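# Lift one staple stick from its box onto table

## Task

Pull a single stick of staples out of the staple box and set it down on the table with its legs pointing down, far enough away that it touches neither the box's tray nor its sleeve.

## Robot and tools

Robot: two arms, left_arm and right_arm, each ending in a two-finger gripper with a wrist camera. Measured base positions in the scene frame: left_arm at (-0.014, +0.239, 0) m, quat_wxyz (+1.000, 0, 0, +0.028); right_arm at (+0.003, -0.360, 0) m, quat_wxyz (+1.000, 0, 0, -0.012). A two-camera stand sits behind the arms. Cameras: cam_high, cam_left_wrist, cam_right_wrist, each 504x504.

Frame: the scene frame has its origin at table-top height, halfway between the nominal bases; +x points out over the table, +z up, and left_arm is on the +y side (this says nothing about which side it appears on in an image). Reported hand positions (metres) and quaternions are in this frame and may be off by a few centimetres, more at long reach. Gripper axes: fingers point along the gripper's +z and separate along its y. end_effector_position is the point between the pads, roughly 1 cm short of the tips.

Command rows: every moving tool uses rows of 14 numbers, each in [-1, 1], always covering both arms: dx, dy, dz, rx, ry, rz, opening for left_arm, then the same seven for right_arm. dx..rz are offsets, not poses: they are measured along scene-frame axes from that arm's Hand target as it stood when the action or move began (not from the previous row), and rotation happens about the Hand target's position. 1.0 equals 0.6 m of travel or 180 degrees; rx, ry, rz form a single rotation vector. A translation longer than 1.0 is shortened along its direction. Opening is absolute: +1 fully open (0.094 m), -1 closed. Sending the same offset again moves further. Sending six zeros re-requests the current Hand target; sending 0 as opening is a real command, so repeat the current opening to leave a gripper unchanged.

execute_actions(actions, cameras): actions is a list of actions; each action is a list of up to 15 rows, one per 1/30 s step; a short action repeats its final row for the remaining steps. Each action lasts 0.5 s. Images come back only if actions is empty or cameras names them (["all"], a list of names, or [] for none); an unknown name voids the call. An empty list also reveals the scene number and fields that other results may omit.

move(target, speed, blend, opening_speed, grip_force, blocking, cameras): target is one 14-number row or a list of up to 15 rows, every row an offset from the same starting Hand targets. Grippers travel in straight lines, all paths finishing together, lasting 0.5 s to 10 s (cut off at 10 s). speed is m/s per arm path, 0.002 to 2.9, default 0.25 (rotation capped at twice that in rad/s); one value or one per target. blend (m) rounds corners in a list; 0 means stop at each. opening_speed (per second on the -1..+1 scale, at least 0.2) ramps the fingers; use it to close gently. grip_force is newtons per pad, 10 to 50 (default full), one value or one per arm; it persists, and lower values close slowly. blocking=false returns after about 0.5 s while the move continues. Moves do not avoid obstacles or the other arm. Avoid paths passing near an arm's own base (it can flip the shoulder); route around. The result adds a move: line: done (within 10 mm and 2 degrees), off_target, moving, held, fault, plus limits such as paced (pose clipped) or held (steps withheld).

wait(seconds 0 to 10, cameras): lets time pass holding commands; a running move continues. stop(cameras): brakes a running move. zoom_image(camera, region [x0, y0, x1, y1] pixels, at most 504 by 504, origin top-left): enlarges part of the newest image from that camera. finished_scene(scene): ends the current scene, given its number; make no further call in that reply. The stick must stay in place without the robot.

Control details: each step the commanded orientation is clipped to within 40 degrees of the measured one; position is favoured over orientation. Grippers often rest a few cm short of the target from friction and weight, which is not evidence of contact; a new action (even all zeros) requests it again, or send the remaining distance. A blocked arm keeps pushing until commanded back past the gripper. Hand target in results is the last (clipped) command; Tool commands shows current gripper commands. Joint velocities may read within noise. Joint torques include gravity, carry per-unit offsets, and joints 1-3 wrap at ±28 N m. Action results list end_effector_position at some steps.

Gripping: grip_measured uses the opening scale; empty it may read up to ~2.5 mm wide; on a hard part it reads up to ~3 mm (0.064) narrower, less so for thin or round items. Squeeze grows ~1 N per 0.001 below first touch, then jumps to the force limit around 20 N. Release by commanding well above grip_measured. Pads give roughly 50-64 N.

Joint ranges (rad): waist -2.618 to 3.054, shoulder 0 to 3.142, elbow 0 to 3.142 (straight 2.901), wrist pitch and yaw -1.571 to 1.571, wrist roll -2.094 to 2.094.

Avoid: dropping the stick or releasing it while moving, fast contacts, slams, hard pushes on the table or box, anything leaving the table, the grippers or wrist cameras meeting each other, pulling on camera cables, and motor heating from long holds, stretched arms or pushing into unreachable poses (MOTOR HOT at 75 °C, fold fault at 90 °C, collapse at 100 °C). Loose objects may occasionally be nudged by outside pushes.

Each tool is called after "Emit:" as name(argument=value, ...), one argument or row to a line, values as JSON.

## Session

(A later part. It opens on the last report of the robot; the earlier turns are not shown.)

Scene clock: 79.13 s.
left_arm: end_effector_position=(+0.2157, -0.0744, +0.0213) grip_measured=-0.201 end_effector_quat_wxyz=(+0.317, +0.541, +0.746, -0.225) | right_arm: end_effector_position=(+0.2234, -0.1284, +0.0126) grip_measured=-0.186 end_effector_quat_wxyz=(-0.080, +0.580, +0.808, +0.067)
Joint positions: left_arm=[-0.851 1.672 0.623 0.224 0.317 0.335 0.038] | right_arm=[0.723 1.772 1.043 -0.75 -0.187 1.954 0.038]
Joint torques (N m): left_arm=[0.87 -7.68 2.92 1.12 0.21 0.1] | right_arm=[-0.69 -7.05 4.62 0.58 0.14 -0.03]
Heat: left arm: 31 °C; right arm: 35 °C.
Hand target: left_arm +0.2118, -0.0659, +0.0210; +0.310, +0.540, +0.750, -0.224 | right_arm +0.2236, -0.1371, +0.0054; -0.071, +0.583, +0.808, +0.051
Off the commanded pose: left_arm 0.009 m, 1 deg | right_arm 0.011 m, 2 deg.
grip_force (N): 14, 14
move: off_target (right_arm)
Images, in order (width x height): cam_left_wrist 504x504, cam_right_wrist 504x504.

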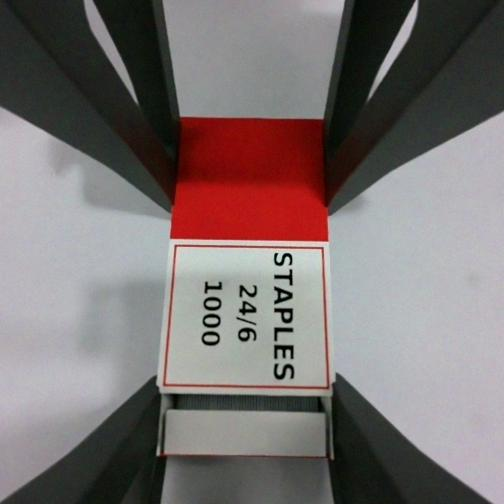

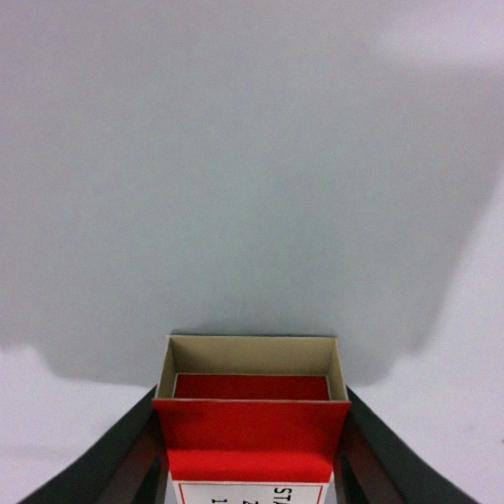

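Emit:
move(
  target=[
    [0.0130,-0.0330,-0.0010,0,0,0,-0.45, 0,0,0,0,0,0,-0.35],
    [0.0130,-0.0330,-0.0010,0,0,0,0.15, 0,0,0,0,0,0,-0.35],
  ],
  speed=0.05,
  grip_force=[25,14],
  cameras=["cam_left_wrist","cam_right_wrist"],
)

Scene clock: 82.87 s.
left_arm: end_effector_position=(+0.2174, -0.0812, +0.0214) grip_measured=+0.148 end_effector_quat_wxyz=(+0.315, +0.541, +0.746, -0.225) | right_arm: end_effector_position=(+0.2258, -0.1316, +0.0120) grip_measured=-0.186 end_effector_quat_wxyz=(-0.071, +0.581, +0.808, +0.064)
Joint positions: left_arm=[-0.863 1.693 0.651 0.216 0.31 0.325 0.054] | right_arm=[0.721 1.772 1.043 -0.752 -0.17 1.953 0.038]
Joint torques (N m): left_arm=[-0.55 -4.23 6.28 1.2 0.07 -0.02] | right_arm=[-0.43 -7.01 4.62 0.6 -0.04 -0.02]
Heat: left arm: 31 °C; right arm: 35 °C.
Hand target: left_arm +0.2196, -0.0857, +0.0204; +0.310, +0.540, +0.749, -0.224 | right_arm +0.2236, -0.1370, +0.0054; -0.071, +0.583, +0.808, +0.051
Off the commanded pose: left_arm 0.005 m, 1 deg | right_arm 0.009 m, 2 deg.
grip_force (N): 25, 14
move: done
Images, in order (width x height): cam_left_wrist 504x504, cam_right_wrist 504x504.

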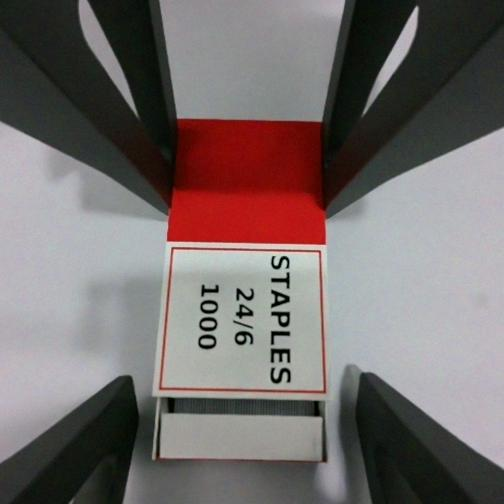

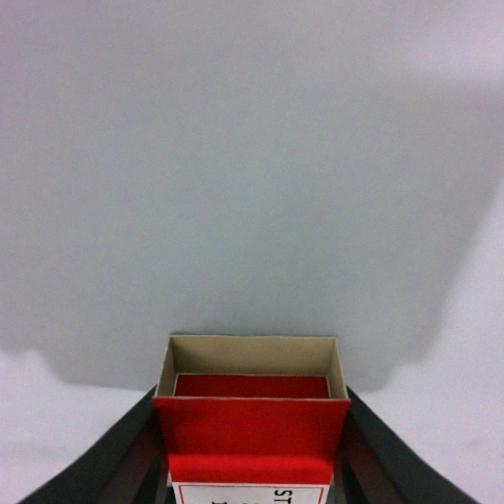

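Emit:
move(
  target=[
    [-0.0237,0.0712,0.066,-0.0791,-0.0263,0,0.15, 0,0,0,0,0,0,-0.35],
    [-0.0155,0.0505,0.0268,-0.0791,-0.0263,0,0.15, 0,0,0,0,0,0,-0.35],
  ],
  speed=0.12,
  blend=[0.01,0],
  cameras=["all"],
)

Scene clock: 86.23 s.
left_arm: end_effector_position=(+0.2142, -0.0532, +0.0382) grip_measured=+0.148 end_effector_quat_wxyz=(+0.406, +0.505, +0.706, -0.285) | right_arm: end_effector_position=(+0.2258, -0.1316, +0.0120) grip_measured=-0.186 end_effector_quat_wxyz=(-0.071, +0.581, +0.808, +0.064)
Joint positions: left_arm=[-0.748 1.63 0.387 0.641 0.459 0.303 0.054] | right_arm=[0.721 1.772 1.043 -0.752 -0.17 1.953 0.038]
Joint torques (N m): left_arm=[-0.62 -3.64 3.23 1.9 0.28 0] | right_arm=[-0.42 -7.02 4.6 0.6 -0.03 -0.02]
Heat: left arm: 31 °C; right arm: 35 °C.
Hand target: left_arm +0.2103, -0.0555, +0.0366; +0.405, +0.507, +0.702, -0.292 | right_arm +0.2236, -0.1370, +0.0054; -0.071, +0.583, +0.808, +0.051
Off the commanded pose: left_arm 0.005 m, 1 deg | right_arm 0.009 m, 2 deg.
grip_force (N): 25, 14
move: done

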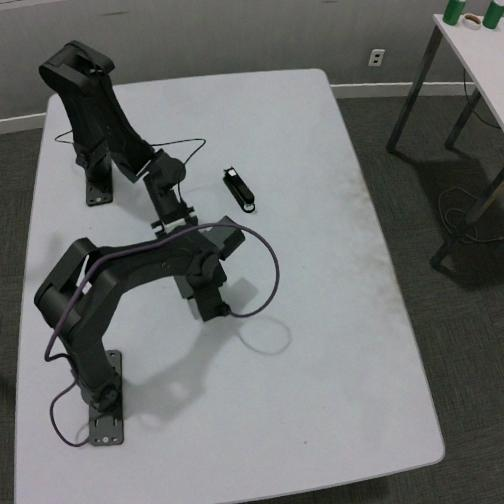

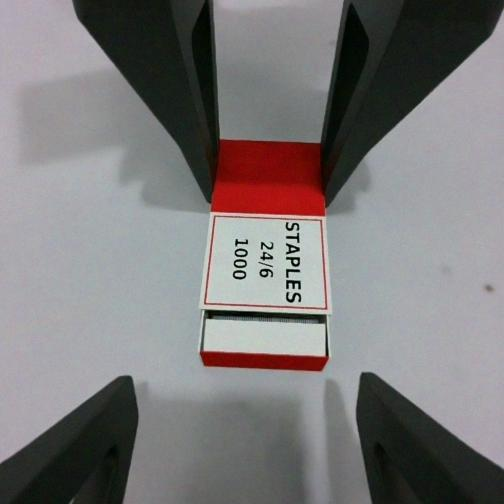

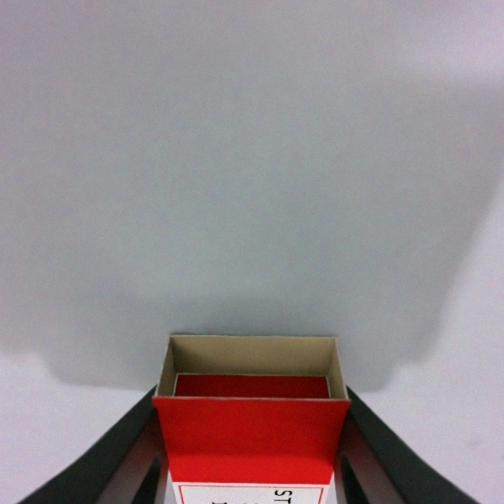

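Emit:
move(
  target=[0.0087,-0.0423,-0.0252,0,0,0,0.15, 0,0,0,0,0,0,-0.35],
  speed=0.06,
  cameras=["cam_left_wrist"],
)

Scene clock: 87.90 s.
left_arm: end_effector_position=(+0.2118, -0.0760, +0.0212) grip_measured=+0.148 end_effector_quat_wxyz=(+0.402, +0.509, +0.702, -0.293) | right_arm: end_effector_position=(+0.2258, -0.1316, +0.0120) grip_measured=-0.186 end_effector_quat_wxyz=(-0.071, +0.581, +0.808, +0.064)
Joint positions: left_arm=[-0.813 1.775 0.424 0.764 0.427 0.266 0.054] | right_arm=[0.721 1.772 1.043 -0.752 -0.17 1.953 0.038]
Joint torques (N m): left_arm=[-0.57 -4.16 4.82 1.68 0.04 -0.11] | right_arm=[-0.43 -7.02 4.62 0.6 -0.03 -0.02]
Heat: left arm: 31 °C; right arm: 35 °C.
Hand target: left_arm +0.2155, -0.0808, +0.0214; +0.405, +0.507, +0.703, -0.292 | right_arm +0.2236, -0.1370, +0.0054; -0.071, +0.583, +0.808, +0.051
Off the commanded pose: left_arm 0.006 m, 0 deg | right_arm 0.009 m, 2 deg.
grip_force (N): 25, 14
move: done
Images, in order (width x height): cam_left_wrist 504x504.

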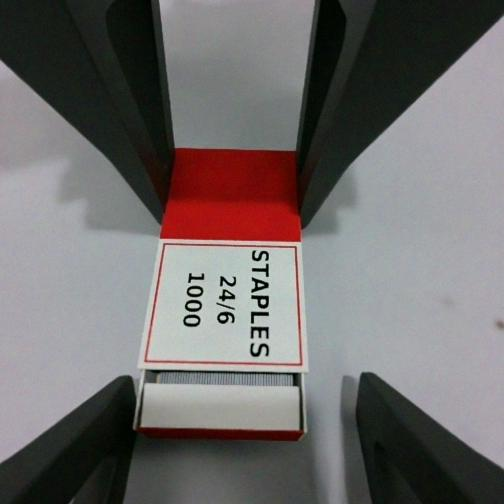

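Emit:
move(
  target=[0.0140,-0.0030,0.0010,0,0,0,0.15, 0,0,0,0,0,0,-0.35],
  speed=0.05,
  cameras=["cam_left_wrist"],
)

Scene clock: 89.33 s.
left_arm: end_effector_position=(+0.2181, -0.0799, +0.0218) grip_measured=+0.148 end_effector_quat_wxyz=(+0.405, +0.507, +0.702, -0.293) | right_arm: end_effector_position=(+0.2258, -0.1316, +0.0120) grip_measured=-0.186 end_effector_quat_wxyz=(-0.071, +0.581, +0.808, +0.064)
Joint positions: left_arm=[-0.809 1.793 0.45 0.76 0.427 0.265 0.054] | right_arm=[0.721 1.772 1.043 -0.752 -0.17 1.953 0.038]
Joint torques (N m): left_arm=[0.64 -4.22 5.14 1.53 0.2 0.06] | right_arm=[-0.42 -7.04 4.62 0.6 -0.03 -0.02]
Heat: left arm: 31 °C; right arm: 35 °C.
Hand target: left_arm +0.2239, -0.0827, +0.0221; +0.405, +0.507, +0.702, -0.292 | right_arm +0.2236, -0.1370, +0.0054; -0.071, +0.583, +0.808, +0.051
Off the commanded pose: left_arm 0.006 m, 0 deg | right_arm 0.009 m, 2 deg.
grip_force (N): 25, 14
move: done
Images, in order (width x height): cam_left_wrist 504x504.

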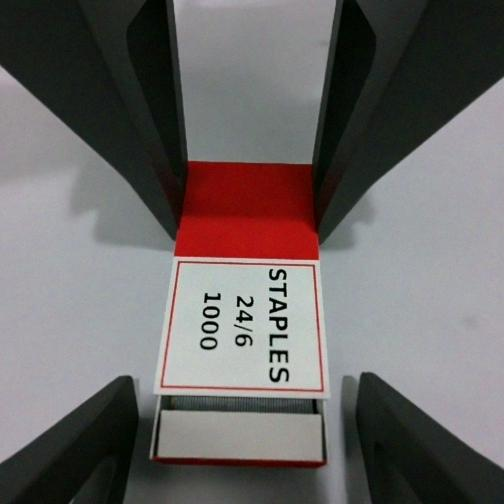

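Emit:
move(
  target=[0,0,0,0,0,0,-0.5, 0,0,0,0,0,0,-0.35],
  grip_force=[18,18],
  cameras=["cam_left_wrist"],
)

Scene clock: 91.40 s.
left_arm: end_effector_position=(+0.2180, -0.0798, +0.0216) grip_measured=-0.200 end_effector_quat_wxyz=(+0.404, +0.508, +0.702, -0.292) | right_arm: end_effector_position=(+0.2258, -0.1316, +0.0120) grip_measured=-0.189 end_effector_quat_wxyz=(-0.071, +0.581, +0.808, +0.064)
Joint positions: left_arm=[-0.809 1.793 0.45 0.76 0.427 0.267 0.038] | right_arm=[0.721 1.772 1.043 -0.752 -0.17 1.953 0.038]
Joint torques (N m): left_arm=[0.54 -4.31 5.3 1.53 0.2 0.05] | right_arm=[-0.43 -7.02 4.6 0.6 -0.03 -0.02]
Heat: left arm: 31 °C; right arm: 35 °C.
Hand target: left_arm +0.2239, -0.0827, +0.0221; +0.405, +0.507, +0.702, -0.292 | right_arm +0.2236, -0.1370, +0.0054; -0.071, +0.583, +0.808, +0.051
Off the commanded pose: left_arm 0.007 m, 0 deg | right_arm 0.009 m, 2 deg.
grip_force (N): 18, 18
move: done
Images, in order (width x height): cam_left_wrist 504x504.

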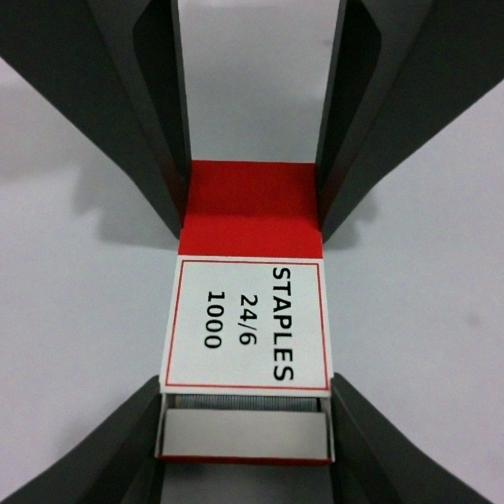

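Emit:
zoom_image(
  camera="cam_left_wrist",
  region=[130, 350, 250, 470],
)

Emit:
zoom_image(
  camera="cam_left_wrist",
  region=[250, 350, 370, 470],
)

Scaled by 4.200 from the camera's 504x504 image, which has a finer 720x720 frame.

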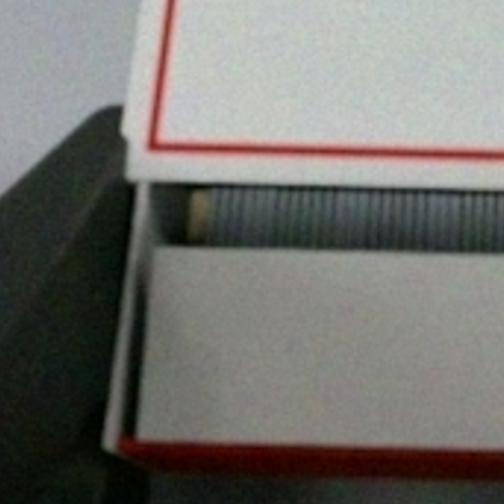

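Scaled by 4.200 from the camera's 504x504 image, which has a finer 720x720 frame.

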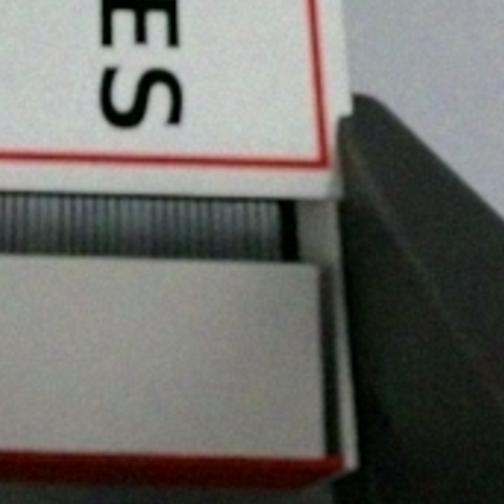

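Emit:
move(
  target=[-0.0257,0.0570,0.0010,0,0,0,-0.5, 0,0,0,0,0,0,-0.35],
  speed=0.04,
  cameras=["cam_left_wrist","cam_right_wrist"],
)

Scene clock: 93.40 s.
left_arm: end_effector_position=(+0.2135, -0.0588, +0.0278) grip_measured=-0.205 end_effector_quat_wxyz=(+0.419, +0.508, +0.693, -0.295) | right_arm: end_effector_position=(+0.2218, -0.1148, +0.0158) grip_measured=-0.190 end_effector_quat_wxyz=(-0.106, +0.573, +0.807, +0.090)
Joint positions: left_arm=[-0.754 1.734 0.366 0.803 0.475 0.302 0.037] | right_arm=[0.725 1.772 1.043 -0.718 -0.249 1.953 0.038]
Joint torques (N m): left_arm=[1.37 -6.71 1.65 1.24 0.27 0.07] | right_arm=[-0.83 -7.28 4.7 0.3 0.78 -0.04]
Heat: left arm: 31 °C; right arm: 35 °C.
Hand target: left_arm +0.2085, -0.0485, +0.0227; +0.405, +0.507, +0.702, -0.292 | right_arm +0.2236, -0.1371, +0.0054; -0.071, +0.583, +0.808, +0.051
Off the commanded pose: left_arm 0.013 m, 2 deg | right_arm 0.025 m, 6 deg.
grip_force (N): 18, 18
move: off_target (left_arm, right_arm)
Images, in order (width x height): cam_left_wrist 504x504, cam_right_wrist 504x504.

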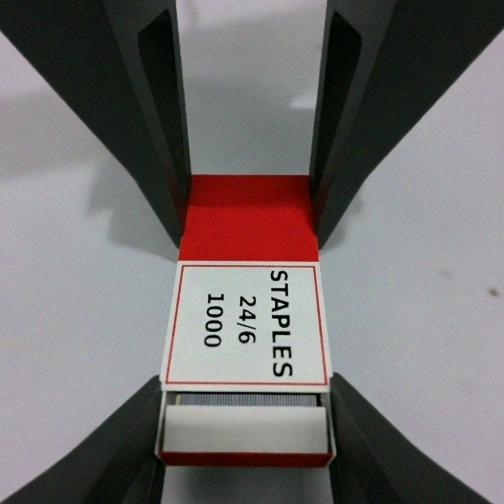

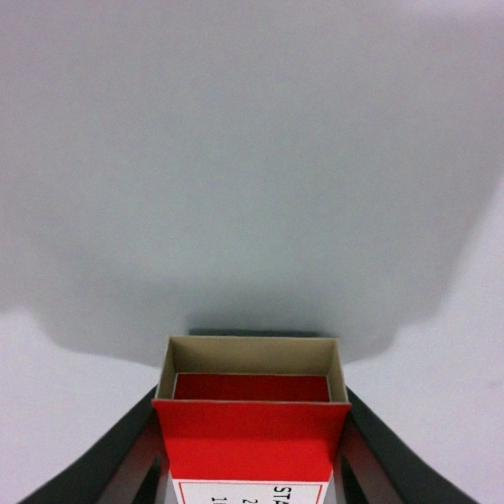

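Emit:
move(
  target=[
    [0.0230,-0.0520,0.0,0,0,0,-0.5, 0,0,0,0,0,0,-0.35],
    [0.0200,-0.0450,0.0,0,0,0,0.1, 0,0,0,0,0,0,-0.35],
  ],
  speed=0.05,
  grip_force=[25,18],
  cameras=["cam_left_wrist","cam_right_wrist"],
)

Scene clock: 95.53 s.
left_arm: end_effector_position=(+0.2182, -0.0747, +0.0226) grip_measured=+0.098 end_effector_quat_wxyz=(+0.406, +0.509, +0.700, -0.293) | right_arm: end_effector_position=(+0.2264, -0.1290, +0.0123) grip_measured=-0.190 end_effector_quat_wxyz=(-0.073, +0.580, +0.809, +0.069)
Joint positions: left_arm=[-0.791 1.782 0.437 0.759 0.444 0.281 0.052] | right_arm=[0.723 1.772 1.043 -0.743 -0.175 1.952 0.038]
Joint torques (N m): left_arm=[0.12 -5.08 3.84 1.55 0.11 -0.02] | right_arm=[-0.59 -7.02 4.64 0.52 0.02 -0.01]
Heat: left arm: 31 °C; right arm: 35 °C.
Hand target: left_arm +0.2205, -0.0754, +0.0226; +0.405, +0.507, +0.703, -0.292 | right_arm +0.2235, -0.1371, +0.0054; -0.071, +0.583, +0.808, +0.051
Off the commanded pose: left_arm 0.002 m, 0 deg | right_arm 0.011 m, 2 deg.
grip_force (N): 25, 18
move: off_target (right_arm)
Images, in order (width x height): cam_left_wrist 504x504, cam_right_wrist 504x504.

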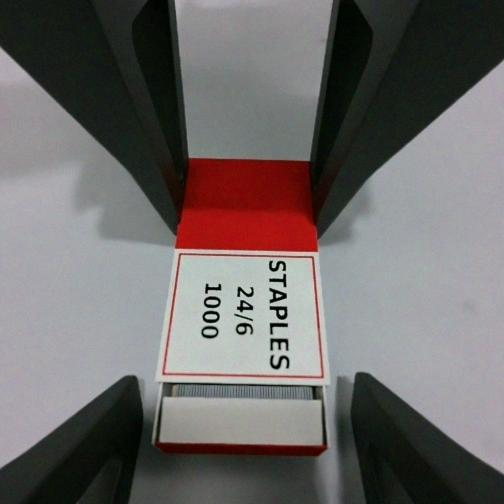

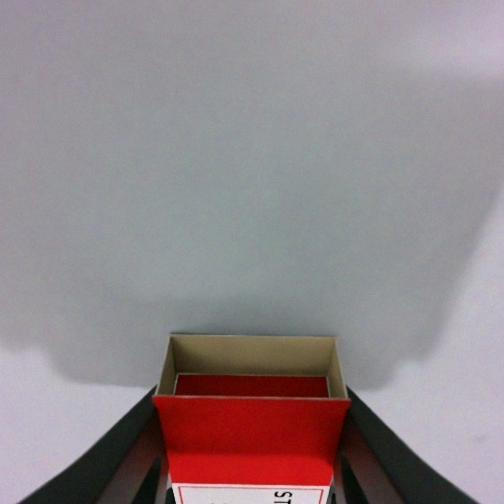

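Emit:
move(
  target=[0,0,0,0,0,0,-0.5, 0,0,0,0,0,0,-0.35],
  grip_force=[20,18],
  cameras=["cam_left_wrist"],
)

Scene clock: 97.13 s.
left_arm: end_effector_position=(+0.2182, -0.0746, +0.0225) grip_measured=-0.208 end_effector_quat_wxyz=(+0.405, +0.509, +0.700, -0.293) | right_arm: end_effector_position=(+0.2263, -0.1292, +0.0123) grip_measured=-0.190 end_effector_quat_wxyz=(-0.073, +0.580, +0.809, +0.069)
Joint positions: left_arm=[-0.791 1.782 0.437 0.758 0.444 0.281 0.037] | right_arm=[0.723 1.772 1.043 -0.744 -0.174 1.952 0.038]
Joint torques (N m): left_arm=[-0.14 -5 3.95 1.58 0.11 -0.04] | right_arm=[-0.58 -7.05 4.64 0.53 0.02 0]
Heat: left arm: 31 °C; right arm: 35 °C.
Hand target: left_arm +0.2205, -0.0754, +0.0227; +0.405, +0.507, +0.702, -0.292 | right_arm +0.2236, -0.1370, +0.0054; -0.071, +0.583, +0.808, +0.051
Off the commanded pose: left_arm 0.002 m, 0 deg | right_arm 0.011 m, 2 deg.
grip_force (N): 20, 18
move: off_target (right_arm)
Images, in order (width x height): cam_left_wrist 504x504.

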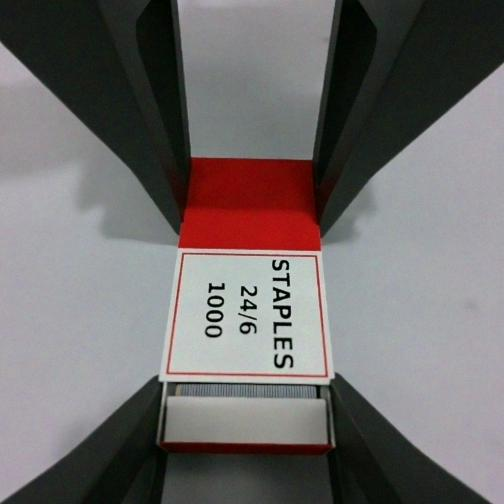

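Emit:
move(
  target=[-0.0263,0.0790,0.0,0,0,0,-0.5, 0.0158,-0.0475,0,0,0,0,-0.35],
  speed=0.04,
  cameras=["cam_left_wrist","cam_right_wrist"],
)

Scene clock: 99.67 s.
left_arm: end_effector_position=(+0.2096, -0.0326, +0.0240) grip_measured=-0.213 end_effector_quat_wxyz=(+0.414, +0.505, +0.699, -0.291) | right_arm: end_effector_position=(+0.2373, -0.1457, +0.0106) grip_measured=-0.190 end_effector_quat_wxyz=(-0.091, +0.578, +0.807, +0.079)
Joint positions: left_arm=[-0.679 1.68 0.298 0.783 0.528 0.346 0.037] | right_arm=[0.632 1.769 1.025 -0.736 -0.225 1.862 0.038]
Joint torques (N m): left_arm=[0.57 -6.2 2.37 1.25 0.32 0.08] | right_arm=[-1.1 -9.13 3.32 0.34 0.47 -0.07]
Heat: left arm: 31 °C; right arm: 35 °C.
Hand target: left_arm +0.2046, -0.0281, +0.0226; +0.405, +0.507, +0.702, -0.292 | right_arm +0.2331, -0.1655, +0.0054; -0.071, +0.583, +0.808, +0.051
Off the commanded pose: left_arm 0.007 m, 1 deg | right_arm 0.021 m, 4 deg.
grip_force (N): 20, 18
move: off_target (right_arm)
Images, in order (width x height): cam_left_wrist 504x504, cam_right_wrist 504x504.

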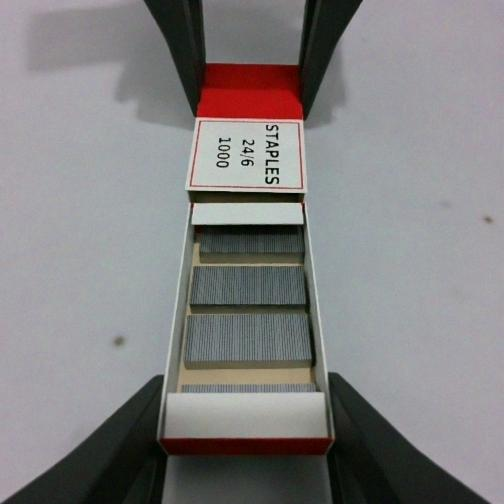

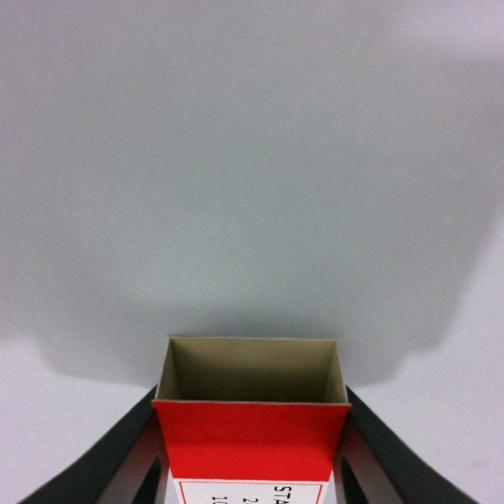

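Emit:
zoom_image(
  camera="cam_left_wrist",
  region=[140, 100, 350, 480],
)

Emit:
zoom_image(
  camera="cam_left_wrist",
  region=[170, 190, 330, 390],
)

Scaled by 1.326 from the camera's 504x504 image, which has a finer 720x720 frame.

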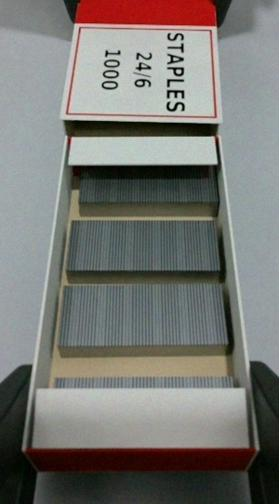

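Scaled by 2.520 from the camera's 504x504 image, which has a finer 720x720 frame.

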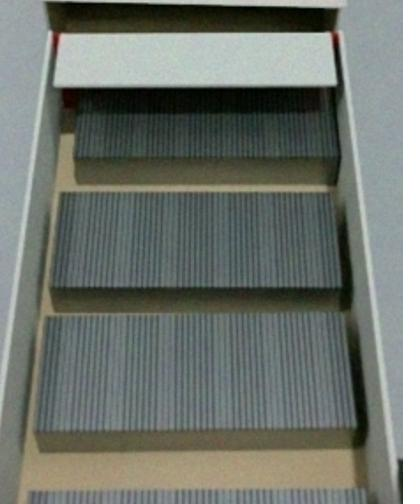

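Emit:
move(
  target=[0,0,0,0,0,0,-0.5, 0.0300,-0.0900,0,0,0,0,-0.35],
  speed=0.05,
  cameras=["cam_left_wrist","cam_right_wrist"],
)

Scene clock: 106.57 s.
left_arm: end_effector_position=(+0.2096, -0.0326, +0.0240) grip_measured=-0.213 end_effector_quat_wxyz=(+0.414, +0.506, +0.699, -0.291) | right_arm: end_effector_position=(+0.2577, -0.2026, +0.0105) grip_measured=-0.190 end_effector_quat_wxyz=(-0.085, +0.580, +0.806, +0.079)
Joint positions: left_arm=[-0.679 1.68 0.298 0.783 0.528 0.346 0.037] | right_arm=[0.435 1.739 0.99 -0.772 -0.228 1.665 0.038]
Joint torques (N m): left_arm=[0.64 -6.38 2.44 1.22 0.28 0.1] | right_arm=[-1.01 -8.49 3.37 0.33 0.44 -0.1]
Heat: left arm: 31 °C; right arm: 34 °C.
Hand target: left_arm +0.2046, -0.0281, +0.0226; +0.405, +0.507, +0.703, -0.292 | right_arm +0.2510, -0.2196, +0.0053; -0.071, +0.583, +0.808, +0.051
Off the commanded pose: left_arm 0.007 m, 1 deg | right_arm 0.019 m, 4 deg.
grip_force (N): 20, 18
move: off_target (right_arm)
Images, in order (width x height): cam_left_wrist 504x504, cam_right_wrist 504x504.

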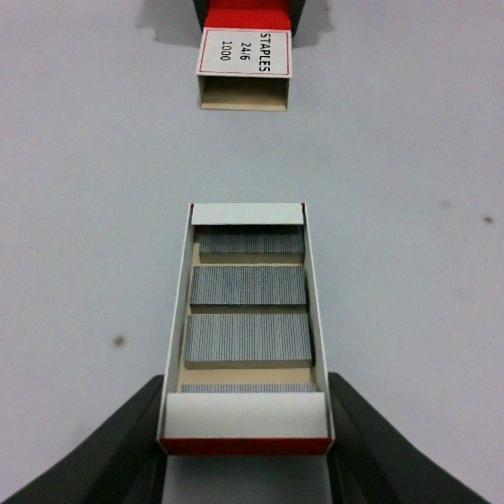

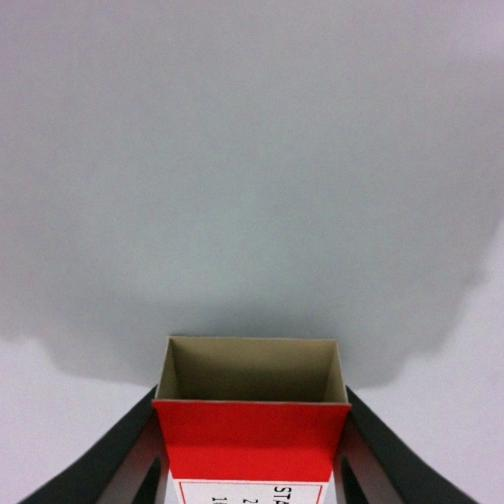

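Emit:
move(
  target=[
    [0,0,0,0,0,0,0.1, 0,0,0,0,0,0,0.2],
    [-0.0285,0.0825,0.0487,0,0,0,0.1, 0,0,0.13,0,0,0,0.2],
    [-0.09,0.20,0.25,0,0,0,0.1, -0.0643,0.268,0.1512,-0.0276,-0.0553,0.4986,0.2],
  ],
  speed=[0.05,0.08,0.25],
  blend=[0,0.01,0],
  opening_speed=0.6,
  cameras=["all"],
)

Scene clock: 118.60 s.
left_arm: end_effector_position=(+0.1488, +0.0938, +0.1569) grip_measured=+0.098 end_effector_quat_wxyz=(+0.390, +0.503, +0.715, -0.289) | right_arm: end_effector_position=(+0.2100, -0.0617, +0.0957) grip_measured=+0.198 end_effector_quat_wxyz=(-0.002, -0.153, +0.988, +0.005)
Joint positions: left_arm=[-0.063 0.772 0.579 -0.901 0.933 0.975 0.052] | right_arm=[0.978 1.922 1.602 -1.246 -0.01 0.647 0.056]
Joint torques (N m): left_arm=[0.64 -0.31 8.13 0.78 0.82 0.04] | right_arm=[0.5 -8.77 7.65 0.37 0.11 -0.05]
Heat: left arm: 31 °C; right arm: 35 °C.
Hand target: left_arm +0.1507, +0.0920, +0.1726; +0.405, +0.507, +0.703, -0.292 | right_arm +0.2125, -0.0587, +0.0962; +0.001, -0.160, +0.987, +0.000
Off the commanded pose: left_arm 0.016 m, 2 deg | right_arm 0.004 m, 1 deg.
grip_force (N): 20, 18
move: off_target (left_arm)

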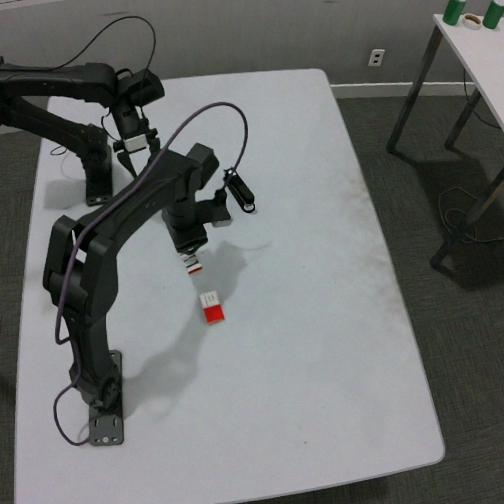

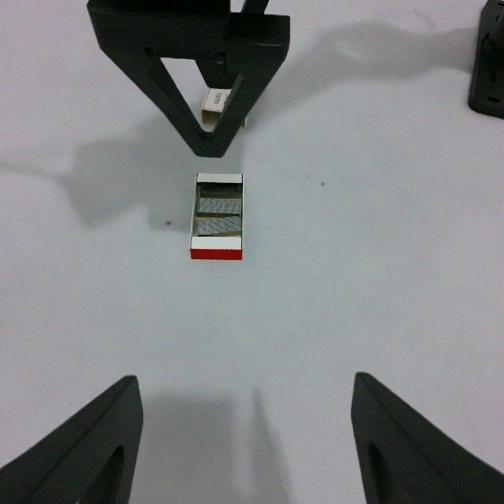

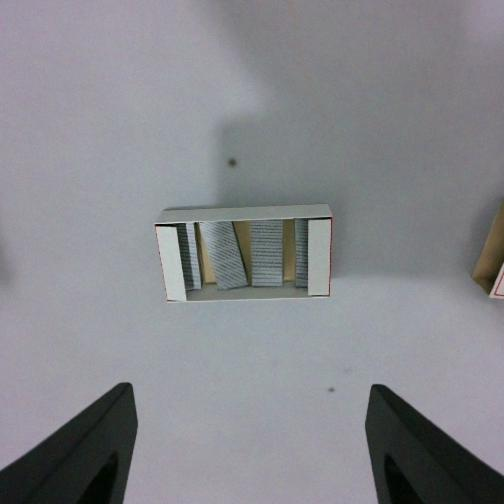

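Emit:
zoom_image(
  camera="cam_right_wrist",
  region=[140, 190, 350, 310],
)

Emit:
zoom_image(
  camera="cam_left_wrist",
  region=[60, 0, 310, 280],
)

Scaled by 2.400 from the camera's 504x504 image, which has a finer 720x720 frame.

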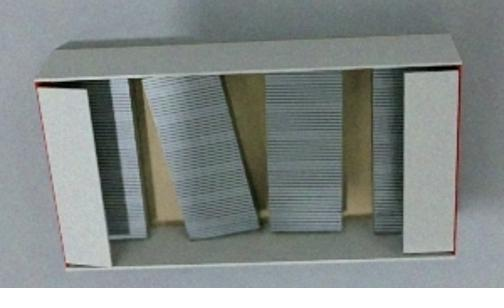

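Scaled by 1.800 from the camera's 504x504 image, which has a finer 720x720 frame.

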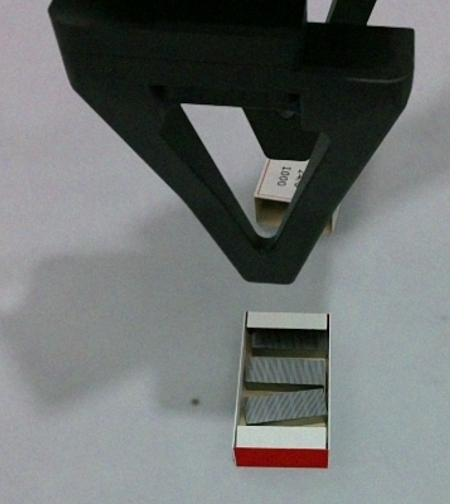

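Emit:
zoom_image(
  camera="cam_right_wrist",
  region=[60, 360, 180, 480],
)

Emit:
zoom_image(
  camera="cam_right_wrist",
  region=[330, 360, 450, 480],
)

Scaled by 4.200 from the camera's 504x504 image, which has a finer 720x720 frame.

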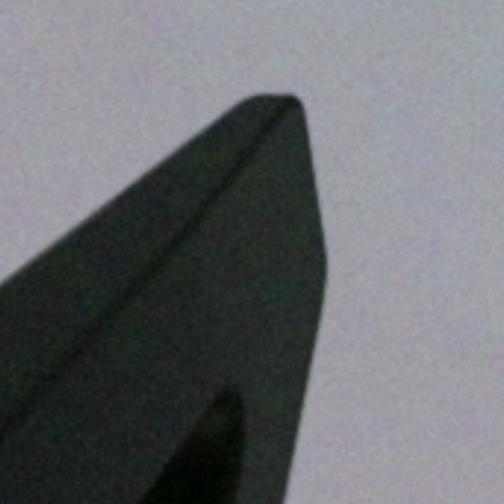

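Scaled by 4.200 from the camera's 504x504 image, which has a finer 720x720 frame.

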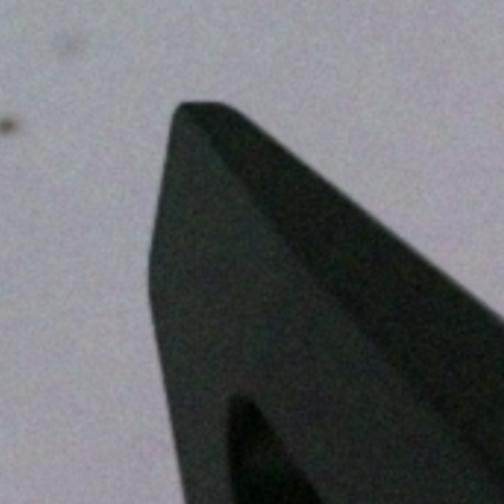

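Emit:
move(
  target=[0,0,0,0,0,0,0.1, 0.0088,-0.0058,-0.0845,0,0,0,-0.66],
  speed=0.1,
  grip_force=[20,50],
  cameras=["cam_left_wrist","cam_right_wrist"],
)

Scene clock: 125.27 s.
left_arm: end_effector_position=(+0.1485, +0.0938, +0.1568) grip_measured=+0.098 end_effector_quat_wxyz=(+0.390, +0.503, +0.715, -0.289) | right_arm: end_effector_position=(+0.2116, -0.0609, +0.0507) grip_measured=-0.658 end_effector_quat_wxyz=(-0.004, -0.161, +0.987, +0.003)
Joint positions: left_arm=[-0.063 0.772 0.579 -0.903 0.933 0.976 0.052] | right_arm=[0.976 1.962 1.475 -1.086 -0.01 0.63 0.016]
Joint torques (N m): left_arm=[0.58 -0.34 8.02 0.73 0.82 0.1] | right_arm=[-1.02 -9.5 5.08 0.66 0.11 -0.05]
Heat: left arm: 32 °C; right arm: 35 °C.
Hand target: left_arm +0.1507, +0.0920, +0.1725; +0.405, +0.507, +0.703, -0.292 | right_arm +0.2177, -0.0624, +0.0454; +0.001, -0.159, +0.987, +0.000
Off the commanded pose: left_arm 0.016 m, 2 deg | right_arm 0.008 m, 1 deg.
grip_force (N): 20, 50
move: off_target (left_arm)
Images, in order (width x height): cam_left_wrist 504x504, cam_right_wrist 504x504.

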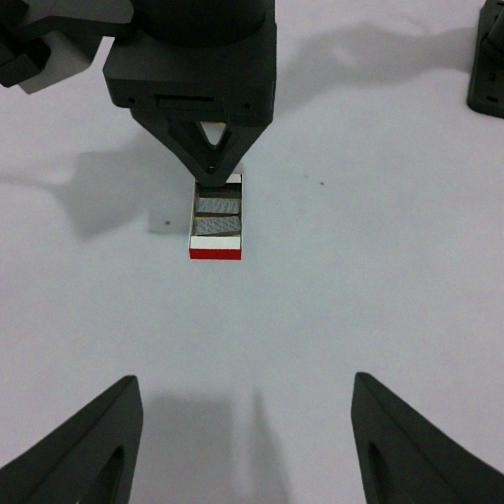

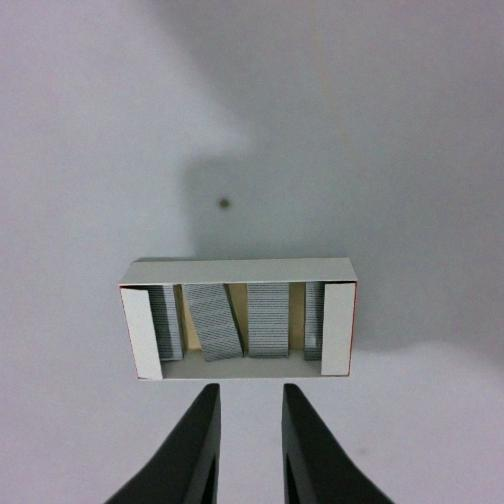

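Emit:
zoom_image(
  camera="cam_right_wrist",
  region=[110, 240, 370, 430],
)

Scaled by 1.938 from the camera's 504x504 image, which has a finer 720x720 frame.

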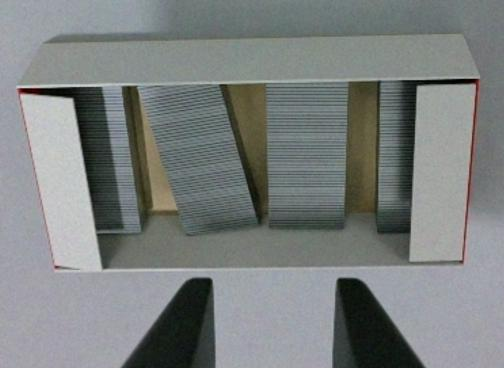

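Emit:
move(
  target=[0,0,0,0,0,0,0.1, 0.0057,-0.0067,-0.0395,0,0,0,-0.66],
  speed=0.06,
  cameras=["cam_right_wrist"],
)

Scene clock: 147.20 s.
left_arm: end_effector_position=(+0.1485, +0.0938, +0.1568) grip_measured=+0.098 end_effector_quat_wxyz=(+0.390, +0.503, +0.715, -0.289) | right_arm: end_effector_position=(+0.2166, -0.0649, +0.0282) grip_measured=-0.658 end_effector_quat_wxyz=(-0.003, -0.159, +0.987, +0.004)
Joint positions: left_arm=[-0.063 0.772 0.579 -0.903 0.933 0.976 0.052] | right_arm=[0.958 1.982 1.411 -0.998 -0.01 0.616 0.016]
Joint torques (N m): left_arm=[0.61 -0.34 7.97 0.77 0.8 0.1] | right_arm=[-0.65 -9.31 4.89 0.67 0.11 -0.06]
Heat: left arm: 33 °C; right arm: 35 °C.
Hand target: left_arm +0.1507, +0.0920, +0.1725; +0.405, +0.507, +0.703, -0.292 | right_arm +0.2211, -0.0663, +0.0217; +0.001, -0.160, +0.987, +0.000
Off the commanded pose: left_arm 0.016 m, 2 deg | right_arm 0.008 m, 1 deg.
grip_force (N): 20, 50
move: off_target (left_arm)
Images, in order (width x height): cam_right_wrist 504x504.

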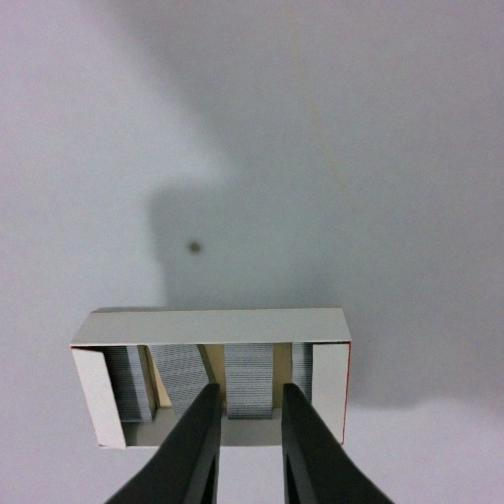

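Emit:
zoom_image(
  camera="cam_right_wrist",
  region=[160, 320, 340, 460],
)

Scaled by 2.800 from the camera's 504x504 image, which has a finer 720x720 frame.

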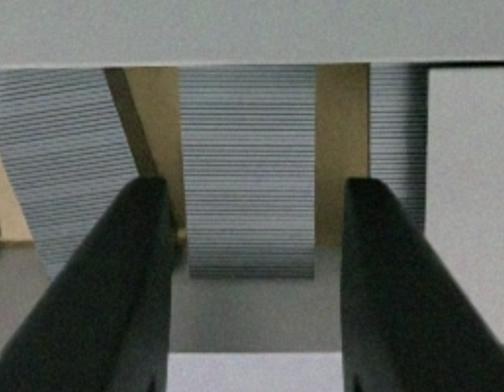

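Emit:
move(
  target=[0,0,0,0,0,0,0.1, -0.0010,0.0015,-0.0145,0,0,0,-0.625],
  speed=0.05,
  cameras=["cam_right_wrist"],
)

Scene clock: 149.33 s.
left_arm: end_effector_position=(+0.1485, +0.0938, +0.1568) grip_measured=+0.098 end_effector_quat_wxyz=(+0.390, +0.503, +0.715, -0.289) | right_arm: end_effector_position=(+0.2172, -0.0641, +0.0202) grip_measured=-0.627 end_effector_quat_wxyz=(-0.002, -0.159, +0.987, +0.005)
Joint positions: left_arm=[-0.063 0.772 0.579 -0.903 0.933 0.976 0.052] | right_arm=[0.958 1.993 1.394 -0.967 -0.01 0.616 0.018]
Joint torques (N m): left_arm=[0.53 -0.25 8.08 0.77 0.81 0.07] | right_arm=[-0.4 -9.25 4.79 0.67 0.11 -0.03]
Heat: left arm: 33 °C; right arm: 34 °C.
Hand target: left_arm +0.1507, +0.0920, +0.1725; +0.405, +0.507, +0.703, -0.292 | right_arm +0.2205, -0.0654, +0.0130; +0.000, -0.160, +0.987, +0.000
Off the commanded pose: left_arm 0.016 m, 2 deg | right_arm 0.008 m, 1 deg.
grip_force (N): 20, 50
move: off_target (left_arm)
Images, in order (width x height): cam_right_wrist 504x504.

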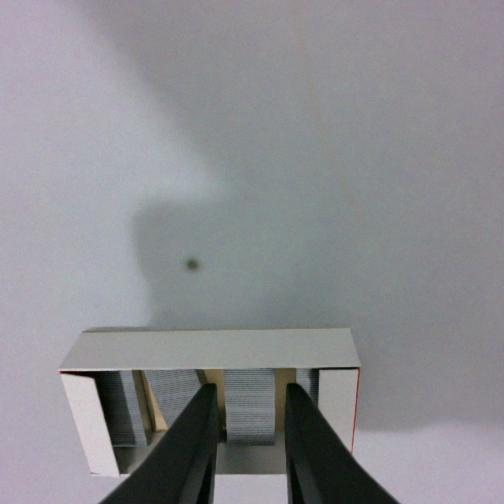

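Emit:
zoom_image(
  camera="cam_right_wrist",
  region=[160, 340, 340, 480],
)

Scaled by 2.800 from the camera's 504x504 image, which has a finer 720x720 frame.

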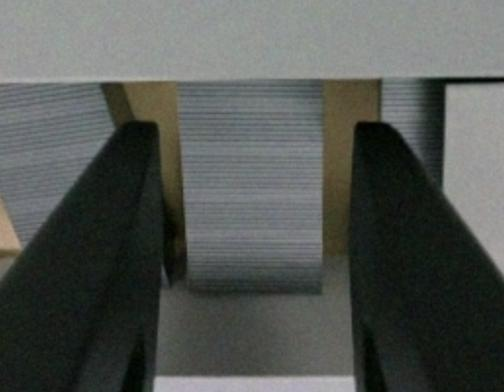

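Emit:
move(
  target=[0,0,0,0,0,0,0.1, -0.0005,0.0008,-0.0112,0,0,0,-0.625],
  speed=0.03,
  cameras=["cam_right_wrist"],
)

Scene clock: 150.70 s.
left_arm: end_effector_position=(+0.1485, +0.0938, +0.1568) grip_measured=+0.098 end_effector_quat_wxyz=(+0.390, +0.503, +0.715, -0.289) | right_arm: end_effector_position=(+0.2174, -0.0637, +0.0138) grip_measured=-0.627 end_effector_quat_wxyz=(-0.002, -0.159, +0.987, +0.005)
Joint positions: left_arm=[-0.063 0.772 0.579 -0.903 0.933 0.976 0.052] | right_arm=[0.958 2.003 1.381 -0.943 -0.01 0.616 0.018]
Joint torques (N m): left_arm=[0.58 -0.27 8.06 0.77 0.81 0.08] | right_arm=[-0.24 -9.24 4.74 0.68 0.1 0]
Heat: left arm: 33 °C; right arm: 34 °C.
Hand target: left_arm +0.1507, +0.0920, +0.1725; +0.405, +0.507, +0.703, -0.292 | right_arm +0.2202, -0.0649, +0.0062; +0.001, -0.160, +0.987, +0.000
Off the commanded pose: left_arm 0.016 m, 2 deg | right_arm 0.008 m, 1 deg.
grip_force (N): 20, 50
move: off_target (left_arm)
Images, in order (width x height): cam_right_wrist 504x504.

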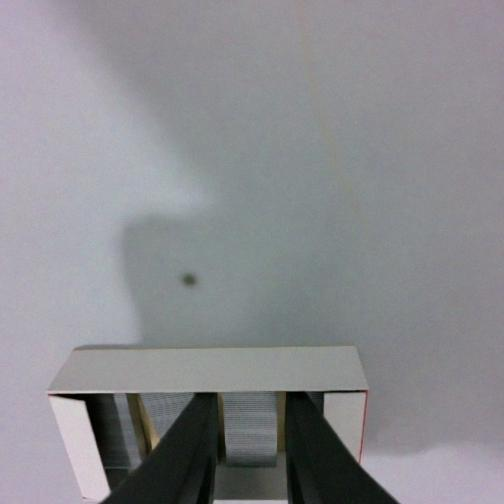

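Emit:
move(
  target=[0,0,0,0,0,0,0.1, 0,0,0,0,0,0,-0.85],
  grip_force=[20,15],
  cameras=["cam_right_wrist"],
)

Scene clock: 152.27 s.
left_arm: end_effector_position=(+0.1485, +0.0938, +0.1568) grip_measured=+0.098 end_effector_quat_wxyz=(+0.390, +0.503, +0.715, -0.289) | right_arm: end_effector_position=(+0.2175, -0.0636, +0.0138) grip_measured=-0.848 end_effector_quat_wxyz=(-0.001, -0.159, +0.987, +0.005)
Joint positions: left_arm=[-0.063 0.772 0.579 -0.903 0.933 0.976 0.052] | right_arm=[0.958 2.003 1.381 -0.943 -0.01 0.616 0.007]
Joint torques (N m): left_arm=[0.57 -0.31 8.09 0.75 0.84 0.08] | right_arm=[-0.25 -9.24 4.74 0.67 0.11 -0.01]
Heat: left arm: 33 °C; right arm: 34 °C.
Hand target: left_arm +0.1507, +0.0920, +0.1725; +0.405, +0.507, +0.703, -0.292 | right_arm +0.2202, -0.0649, +0.0062; +0.000, -0.160, +0.987, +0.000
Off the commanded pose: left_arm 0.016 m, 2 deg | right_arm 0.008 m, 1 deg.
grip_force (N): 20, 15
move: off_target (left_arm)
Images, in order (width x height): cam_right_wrist 504x504.

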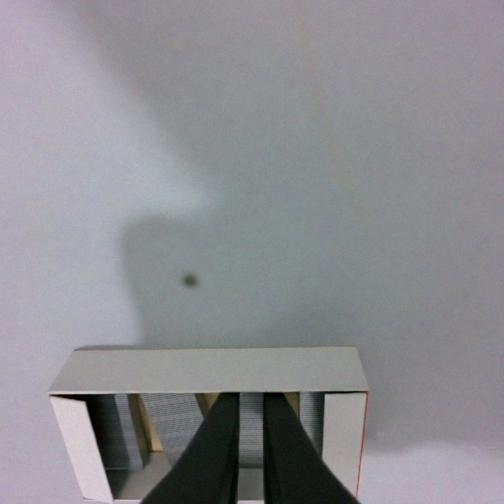

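Emit:
move(
  target=[
    [0,0,0,0,0,0,0.1, 0,0,0,0,0,0,-0.625],
    [0,0,0,0,0,0,0.1, 0,0,-0.0083,0,0,0,-0.625],
  ],
  speed=0.03,
  grip_force=[20,50],
  cameras=["cam_right_wrist"],
)

Scene clock: 154.40 s.
left_arm: end_effector_position=(+0.1485, +0.0938, +0.1568) grip_measured=+0.098 end_effector_quat_wxyz=(+0.390, +0.503, +0.715, -0.289) | right_arm: end_effector_position=(+0.2174, -0.0638, +0.0090) grip_measured=-0.627 end_effector_quat_wxyz=(-0.002, -0.159, +0.987, +0.005)
Joint positions: left_arm=[-0.063 0.772 0.579 -0.903 0.933 0.976 0.052] | right_arm=[0.958 2.01 1.371 -0.927 -0.01 0.616 0.018]
Joint torques (N m): left_arm=[0.62 -0.21 8.17 0.74 0.83 0.08] | right_arm=[-0.21 -9.24 4.7 0.69 0.11 -0.01]
Heat: left arm: 33 °C; right arm: 34 °C.
Hand target: left_arm +0.1507, +0.0920, +0.1725; +0.405, +0.507, +0.703, -0.292 | right_arm +0.2202, -0.0649, +0.0013; +0.001, -0.160, +0.987, +0.000
Off the commanded pose: left_arm 0.016 m, 2 deg | right_arm 0.008 m, 1 deg.
grip_force (N): 20, 50
move: off_target (left_arm)
Images, in order (width x height): cam_right_wrist 504x504.

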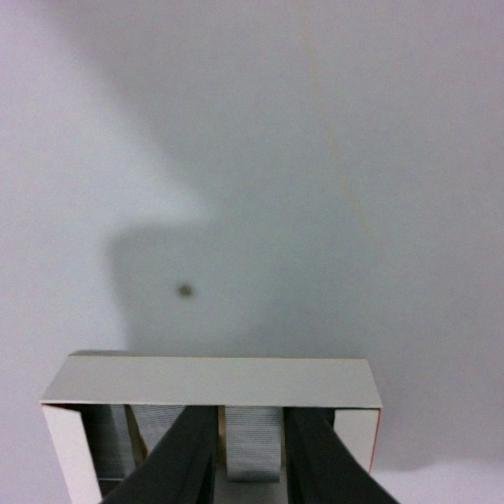

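Emit:
move(
  target=[0,0,0,0,0,0,0.1, 0,0,0,0,0,0,-0.85],
  grip_force=[20,15],
  cameras=["cam_right_wrist"],
)

Scene clock: 155.17 s.
left_arm: end_effector_position=(+0.1485, +0.0938, +0.1568) grip_measured=+0.098 end_effector_quat_wxyz=(+0.390, +0.503, +0.715, -0.289) | right_arm: end_effector_position=(+0.2175, -0.0637, +0.0090) grip_measured=-0.701 end_effector_quat_wxyz=(-0.001, -0.159, +0.987, +0.005)
Joint positions: left_arm=[-0.063 0.772 0.579 -0.903 0.933 0.976 0.052] | right_arm=[0.958 2.01 1.371 -0.926 -0.01 0.616 0.014]
Joint torques (N m): left_arm=[0.53 -0.35 8.14 0.72 0.82 0.1] | right_arm=[-0.25 -9.25 4.71 0.69 0.11 -0.01]
Heat: left arm: 33 °C; right arm: 34 °C.
Hand target: left_arm +0.1507, +0.0920, +0.1725; +0.405, +0.507, +0.703, -0.292 | right_arm +0.2202, -0.0649, +0.0013; +0.001, -0.160, +0.987, +0.000
Off the commanded pose: left_arm 0.016 m, 2 deg | right_arm 0.008 m, 1 deg.
grip_force (N): 20, 15
move: off_target (left_arm)
Images, in order (width x height): cam_right_wrist 504x504.

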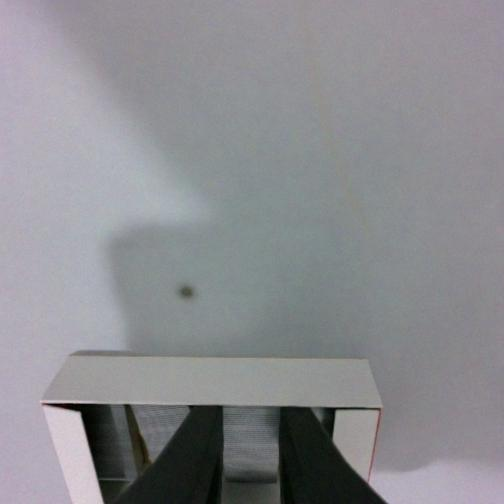

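Emit:
move(
  target=[0,0,0,0,0,0,0.1, 0,0,0.15,0,0,0,-0.85],
  speed=0.08,
  cameras=["all"],
)

Scene clock: 157.17 s.
left_arm: end_effector_position=(+0.1485, +0.0938, +0.1568) grip_measured=+0.098 end_effector_quat_wxyz=(+0.390, +0.503, +0.715, -0.289) | right_arm: end_effector_position=(+0.2146, -0.0676, +0.0724) grip_measured=-0.702 end_effector_quat_wxyz=(-0.021, -0.159, +0.987, -0.014)
Joint positions: left_arm=[-0.063 0.772 0.579 -0.903 0.933 0.976 0.052] | right_arm=[0.958 1.976 1.583 -1.226 -0.009 0.616 0.014]
Joint torques (N m): left_arm=[0.64 -0.21 7.97 0.78 0.81 0.1] | right_arm=[-0.24 -14.05 7.34 0.28 0.11 -0.01]
Heat: left arm: 33 °C; right arm: 34 °C.
Hand target: left_arm +0.1507, +0.0920, +0.1725; +0.405, +0.507, +0.703, -0.292 | right_arm +0.2203, -0.0649, +0.0912; +0.001, -0.160, +0.987, +0.000
Off the commanded pose: left_arm 0.016 m, 2 deg | right_arm 0.020 m, 3 deg.
grip_force (N): 20, 15
move: off_target (left_arm, right_arm)

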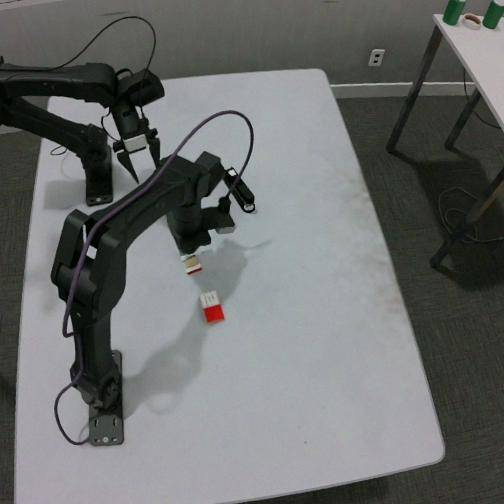

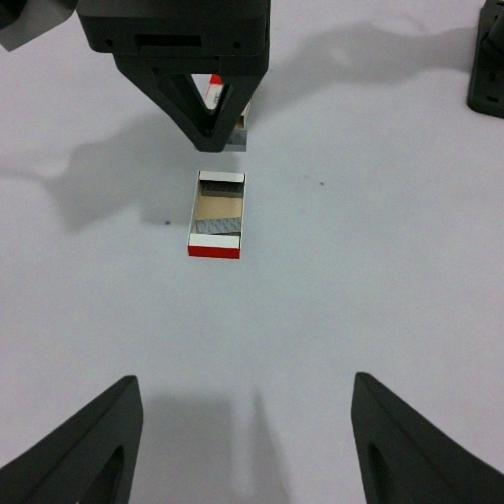

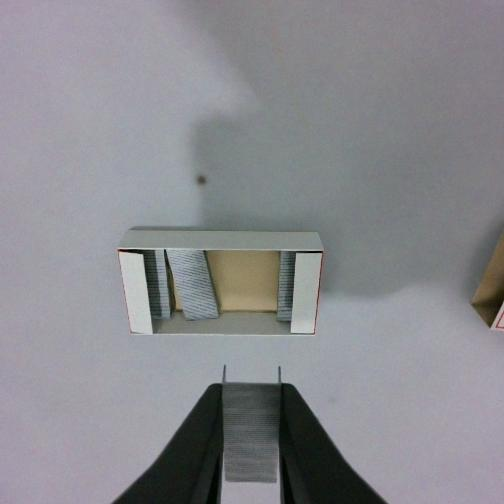

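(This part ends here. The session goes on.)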